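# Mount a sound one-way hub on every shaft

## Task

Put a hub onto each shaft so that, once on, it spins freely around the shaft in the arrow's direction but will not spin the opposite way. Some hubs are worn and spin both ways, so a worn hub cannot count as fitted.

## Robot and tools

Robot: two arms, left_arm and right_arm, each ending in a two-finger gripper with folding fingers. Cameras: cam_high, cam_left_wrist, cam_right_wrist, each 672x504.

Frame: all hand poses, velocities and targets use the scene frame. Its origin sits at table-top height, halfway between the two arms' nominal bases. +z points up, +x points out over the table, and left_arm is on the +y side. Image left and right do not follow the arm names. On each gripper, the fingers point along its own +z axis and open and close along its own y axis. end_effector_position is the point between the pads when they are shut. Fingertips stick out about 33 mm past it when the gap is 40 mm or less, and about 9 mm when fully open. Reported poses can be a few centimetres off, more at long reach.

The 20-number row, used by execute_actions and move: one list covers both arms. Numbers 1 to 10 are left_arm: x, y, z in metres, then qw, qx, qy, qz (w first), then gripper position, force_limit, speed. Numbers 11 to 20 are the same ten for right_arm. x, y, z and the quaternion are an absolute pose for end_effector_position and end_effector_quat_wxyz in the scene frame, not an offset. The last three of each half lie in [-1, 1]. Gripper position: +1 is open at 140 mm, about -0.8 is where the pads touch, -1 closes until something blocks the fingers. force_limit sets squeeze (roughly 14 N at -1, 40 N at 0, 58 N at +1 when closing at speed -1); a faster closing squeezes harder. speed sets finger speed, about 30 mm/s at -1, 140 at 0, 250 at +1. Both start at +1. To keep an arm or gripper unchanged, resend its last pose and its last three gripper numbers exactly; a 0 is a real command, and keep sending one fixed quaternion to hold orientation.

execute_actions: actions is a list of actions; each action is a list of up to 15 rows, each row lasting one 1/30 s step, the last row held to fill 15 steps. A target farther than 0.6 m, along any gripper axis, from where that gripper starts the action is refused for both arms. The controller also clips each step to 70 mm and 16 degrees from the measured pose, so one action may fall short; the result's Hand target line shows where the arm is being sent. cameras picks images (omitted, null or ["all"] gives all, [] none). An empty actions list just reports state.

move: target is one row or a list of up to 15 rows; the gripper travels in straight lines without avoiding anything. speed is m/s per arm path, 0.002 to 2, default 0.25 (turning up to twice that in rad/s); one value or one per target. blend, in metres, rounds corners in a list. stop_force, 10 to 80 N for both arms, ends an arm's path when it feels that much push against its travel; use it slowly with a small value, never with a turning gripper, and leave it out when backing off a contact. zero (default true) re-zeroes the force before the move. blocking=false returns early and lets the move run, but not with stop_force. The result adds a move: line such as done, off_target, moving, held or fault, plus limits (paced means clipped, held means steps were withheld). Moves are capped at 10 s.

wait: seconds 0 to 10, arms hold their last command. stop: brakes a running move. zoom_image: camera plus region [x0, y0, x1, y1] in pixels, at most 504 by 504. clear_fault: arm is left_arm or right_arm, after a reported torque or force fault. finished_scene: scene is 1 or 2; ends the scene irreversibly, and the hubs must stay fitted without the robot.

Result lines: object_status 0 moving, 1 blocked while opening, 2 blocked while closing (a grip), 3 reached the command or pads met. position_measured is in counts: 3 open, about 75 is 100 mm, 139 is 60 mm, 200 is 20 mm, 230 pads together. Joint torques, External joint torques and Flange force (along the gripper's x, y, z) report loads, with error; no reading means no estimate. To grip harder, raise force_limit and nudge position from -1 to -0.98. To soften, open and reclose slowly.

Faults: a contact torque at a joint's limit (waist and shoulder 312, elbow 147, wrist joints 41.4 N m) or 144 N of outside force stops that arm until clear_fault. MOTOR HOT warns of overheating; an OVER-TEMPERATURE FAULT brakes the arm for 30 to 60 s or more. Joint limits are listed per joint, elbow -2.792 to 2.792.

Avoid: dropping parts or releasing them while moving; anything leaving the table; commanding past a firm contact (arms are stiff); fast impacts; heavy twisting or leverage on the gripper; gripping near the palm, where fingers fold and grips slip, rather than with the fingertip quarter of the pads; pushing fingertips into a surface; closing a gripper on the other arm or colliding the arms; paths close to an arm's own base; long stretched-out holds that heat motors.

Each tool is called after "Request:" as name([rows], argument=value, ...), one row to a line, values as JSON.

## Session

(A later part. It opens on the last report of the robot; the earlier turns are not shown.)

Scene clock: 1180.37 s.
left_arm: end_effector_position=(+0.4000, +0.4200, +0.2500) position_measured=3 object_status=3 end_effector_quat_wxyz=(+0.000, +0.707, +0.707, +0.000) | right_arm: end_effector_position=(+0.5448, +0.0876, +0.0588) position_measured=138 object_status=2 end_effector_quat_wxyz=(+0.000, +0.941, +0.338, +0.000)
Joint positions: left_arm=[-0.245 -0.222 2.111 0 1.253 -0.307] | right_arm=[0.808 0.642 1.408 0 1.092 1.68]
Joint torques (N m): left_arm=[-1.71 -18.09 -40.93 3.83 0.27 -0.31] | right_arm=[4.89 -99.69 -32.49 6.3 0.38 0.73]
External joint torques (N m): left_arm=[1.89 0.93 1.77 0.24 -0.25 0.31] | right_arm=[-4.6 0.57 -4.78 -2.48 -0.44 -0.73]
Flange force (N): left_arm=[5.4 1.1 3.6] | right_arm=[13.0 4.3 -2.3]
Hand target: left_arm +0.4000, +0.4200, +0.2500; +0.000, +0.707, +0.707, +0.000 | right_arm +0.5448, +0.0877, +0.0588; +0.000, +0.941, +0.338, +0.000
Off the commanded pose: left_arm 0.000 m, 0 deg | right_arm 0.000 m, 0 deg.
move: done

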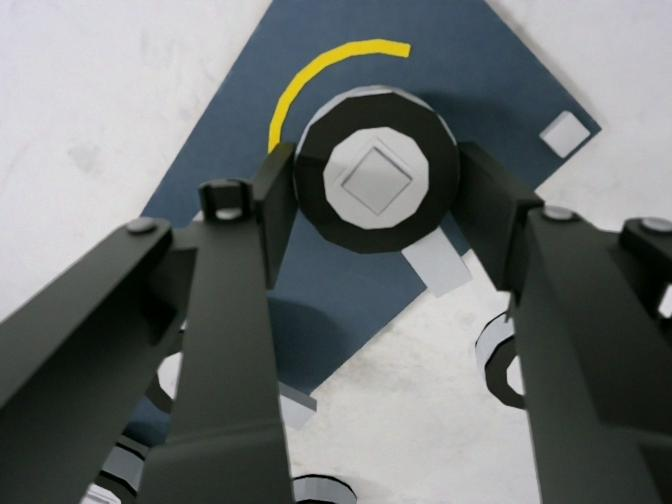

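Request:
move(target=[0.40,0.42,0.25,0,0.7071,0.7071,0,1,1,1,0.5448,0.0877,0.0570,0,0.9412,0.3379,0,-1,-0.5,-1], speed=0.01, stop_force=10, cameras=[])

Request:
move([
  [0.40,0.42,0.25,0,0.7071,0.7071,0,1,1,1,0.5448,0.0877,0.0584,0,0.9412,0.3379,0,0.36,-1,-1],
  [0.40,0.42,0.25,0,0.7071,0.7071,0,1,1,1,0.5448,0.0877,0.14,0,0.9412,0.3379,0,0.36,-1,-1],
  [0.40,0.42,0.25,0,0.7071,0.7071,0,1,1,1,0.45,-0.05,0.22,0,0.9412,0.3379,0,0.36,-1,-1],
], speed=[0.05,0.1,0.2])

Request:
zoom_image(camera="cam_left_wrist", region=[190, 340, 550, 504])

Scene clock: 1194.13 s.
left_arm: end_effector_position=(+0.4000, +0.4200, +0.2500) position_measured=3 object_status=3 end_effector_quat_wxyz=(+0.000, +0.707, +0.707, +0.000) | right_arm: end_effector_position=(+0.5449, +0.0878, +0.0585) position_measured=138 object_status=2 end_effector_quat_wxyz=(+0.000, +0.941, +0.338, +0.000)
Joint positions: left_arm=[-0.245 -0.222 2.111 0 1.253 -0.307] | right_arm=[0.808 0.642 1.409 0 1.09 1.681]
Joint torques (N m): left_arm=[-0.99 -17.28 -41.21 3.93 0.31 -0.3] | right_arm=[7.48 -87.25 -27.93 7.16 -1.12 0.66]
External joint torques (N m): left_arm=[1.19 -0.07 1.96 0.15 -0.29 0.3] | right_arm=[-7.08 -11.86 -9.29 -3.33 1.07 -0.66]
Flange force (N): left_arm=[4.2 -1.4 3.4] | right_arm=[8.4 7.8 -17.0]
Hand target: left_arm +0.4000, +0.4200, +0.2500; +0.000, +0.707, +0.707, +0.000 | right_arm +0.5449, +0.0878, +0.0585; +0.000, +0.941, +0.338, +0.000
Off the commanded pose: left_arm 0.000 m, 0 deg | right_arm 0.001 m, 0 deg.
move: contact (right_arm)

Scene clock: 1197.77 s.
left_arm: end_effector_position=(+0.4000, +0.4200, +0.2500) position_measured=3 object_status=3 end_effector_quat_wxyz=(+0.000, +0.707, +0.707, +0.000) | right_arm: end_effector_position=(+0.4500, -0.0500, +0.2199) position_measured=84 object_status=3 end_effector_quat_wxyz=(+0.000, +0.941, +0.338, +0.000)
Joint positions: left_arm=[-0.245 -0.222 2.111 0 1.253 -0.307] | right_arm=[0.768 0.29 1.635 0 1.216 1.641]
Joint torques (N m): left_arm=[-1.93 -17.35 -40.9 4.01 0.41 -0.3] | right_arm=[-2.76 -69.79 -36.63 3.28 -0.46 0.56]
External joint torques (N m): left_arm=[2.05 0.22 1.64 0.07 -0.4 0.3] | right_arm=[3.08 1.22 -2.64 0.76 0.41 -0.56]
Flange force (N): left_arm=[6.0 0.2 3.3] | right_arm=[7.1 -4.5 -3.1]
Hand target: left_arm +0.4000, +0.4200, +0.2500; +0.000, +0.707, +0.707, +0.000 | right_arm +0.4500, -0.0500, +0.2200; +0.000, +0.941, +0.338, +0.000
Off the commanded pose: left_arm 0.000 m, 0 deg | right_arm 0.000 m, 0 deg.
move: done

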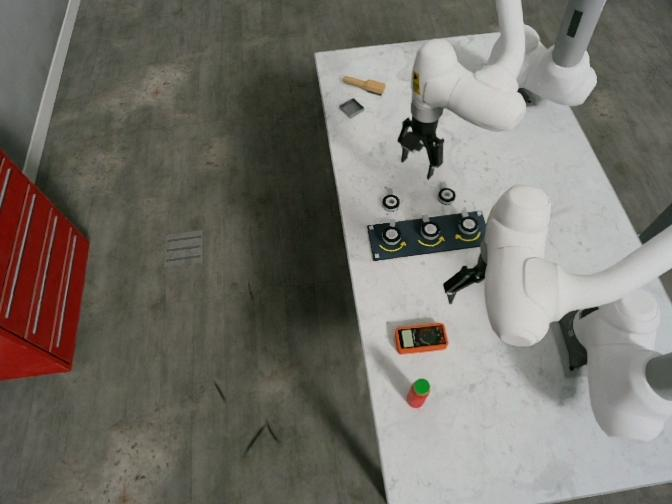

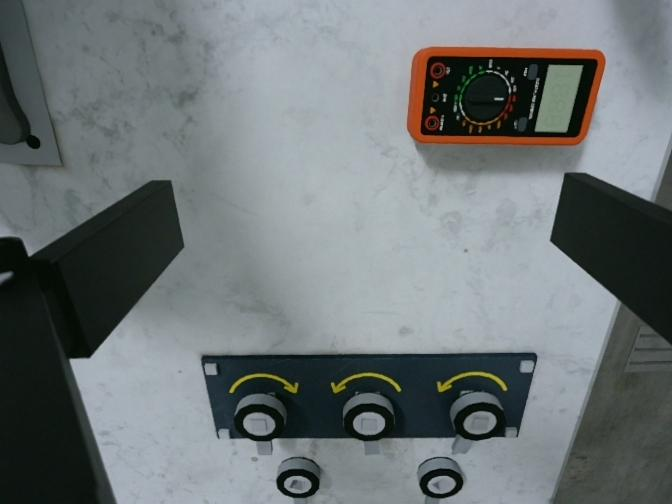

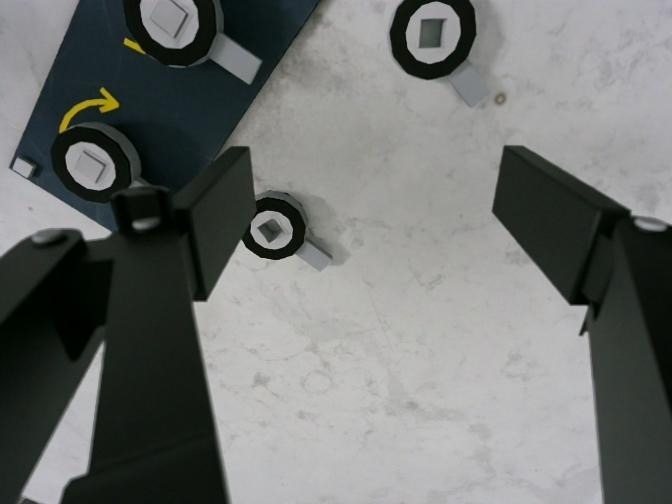

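Scaled by 1.400 from the camera's image (finer frame: 960x720).

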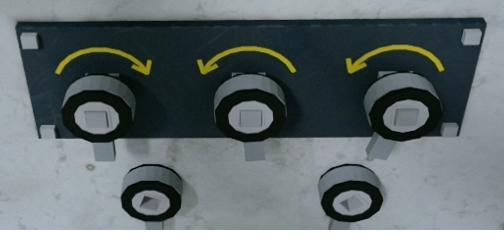

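All three hubs are seated and tested sound in the arrow direction.

Request:
finished_scene(scene=1)

The scene is finished: the task was done.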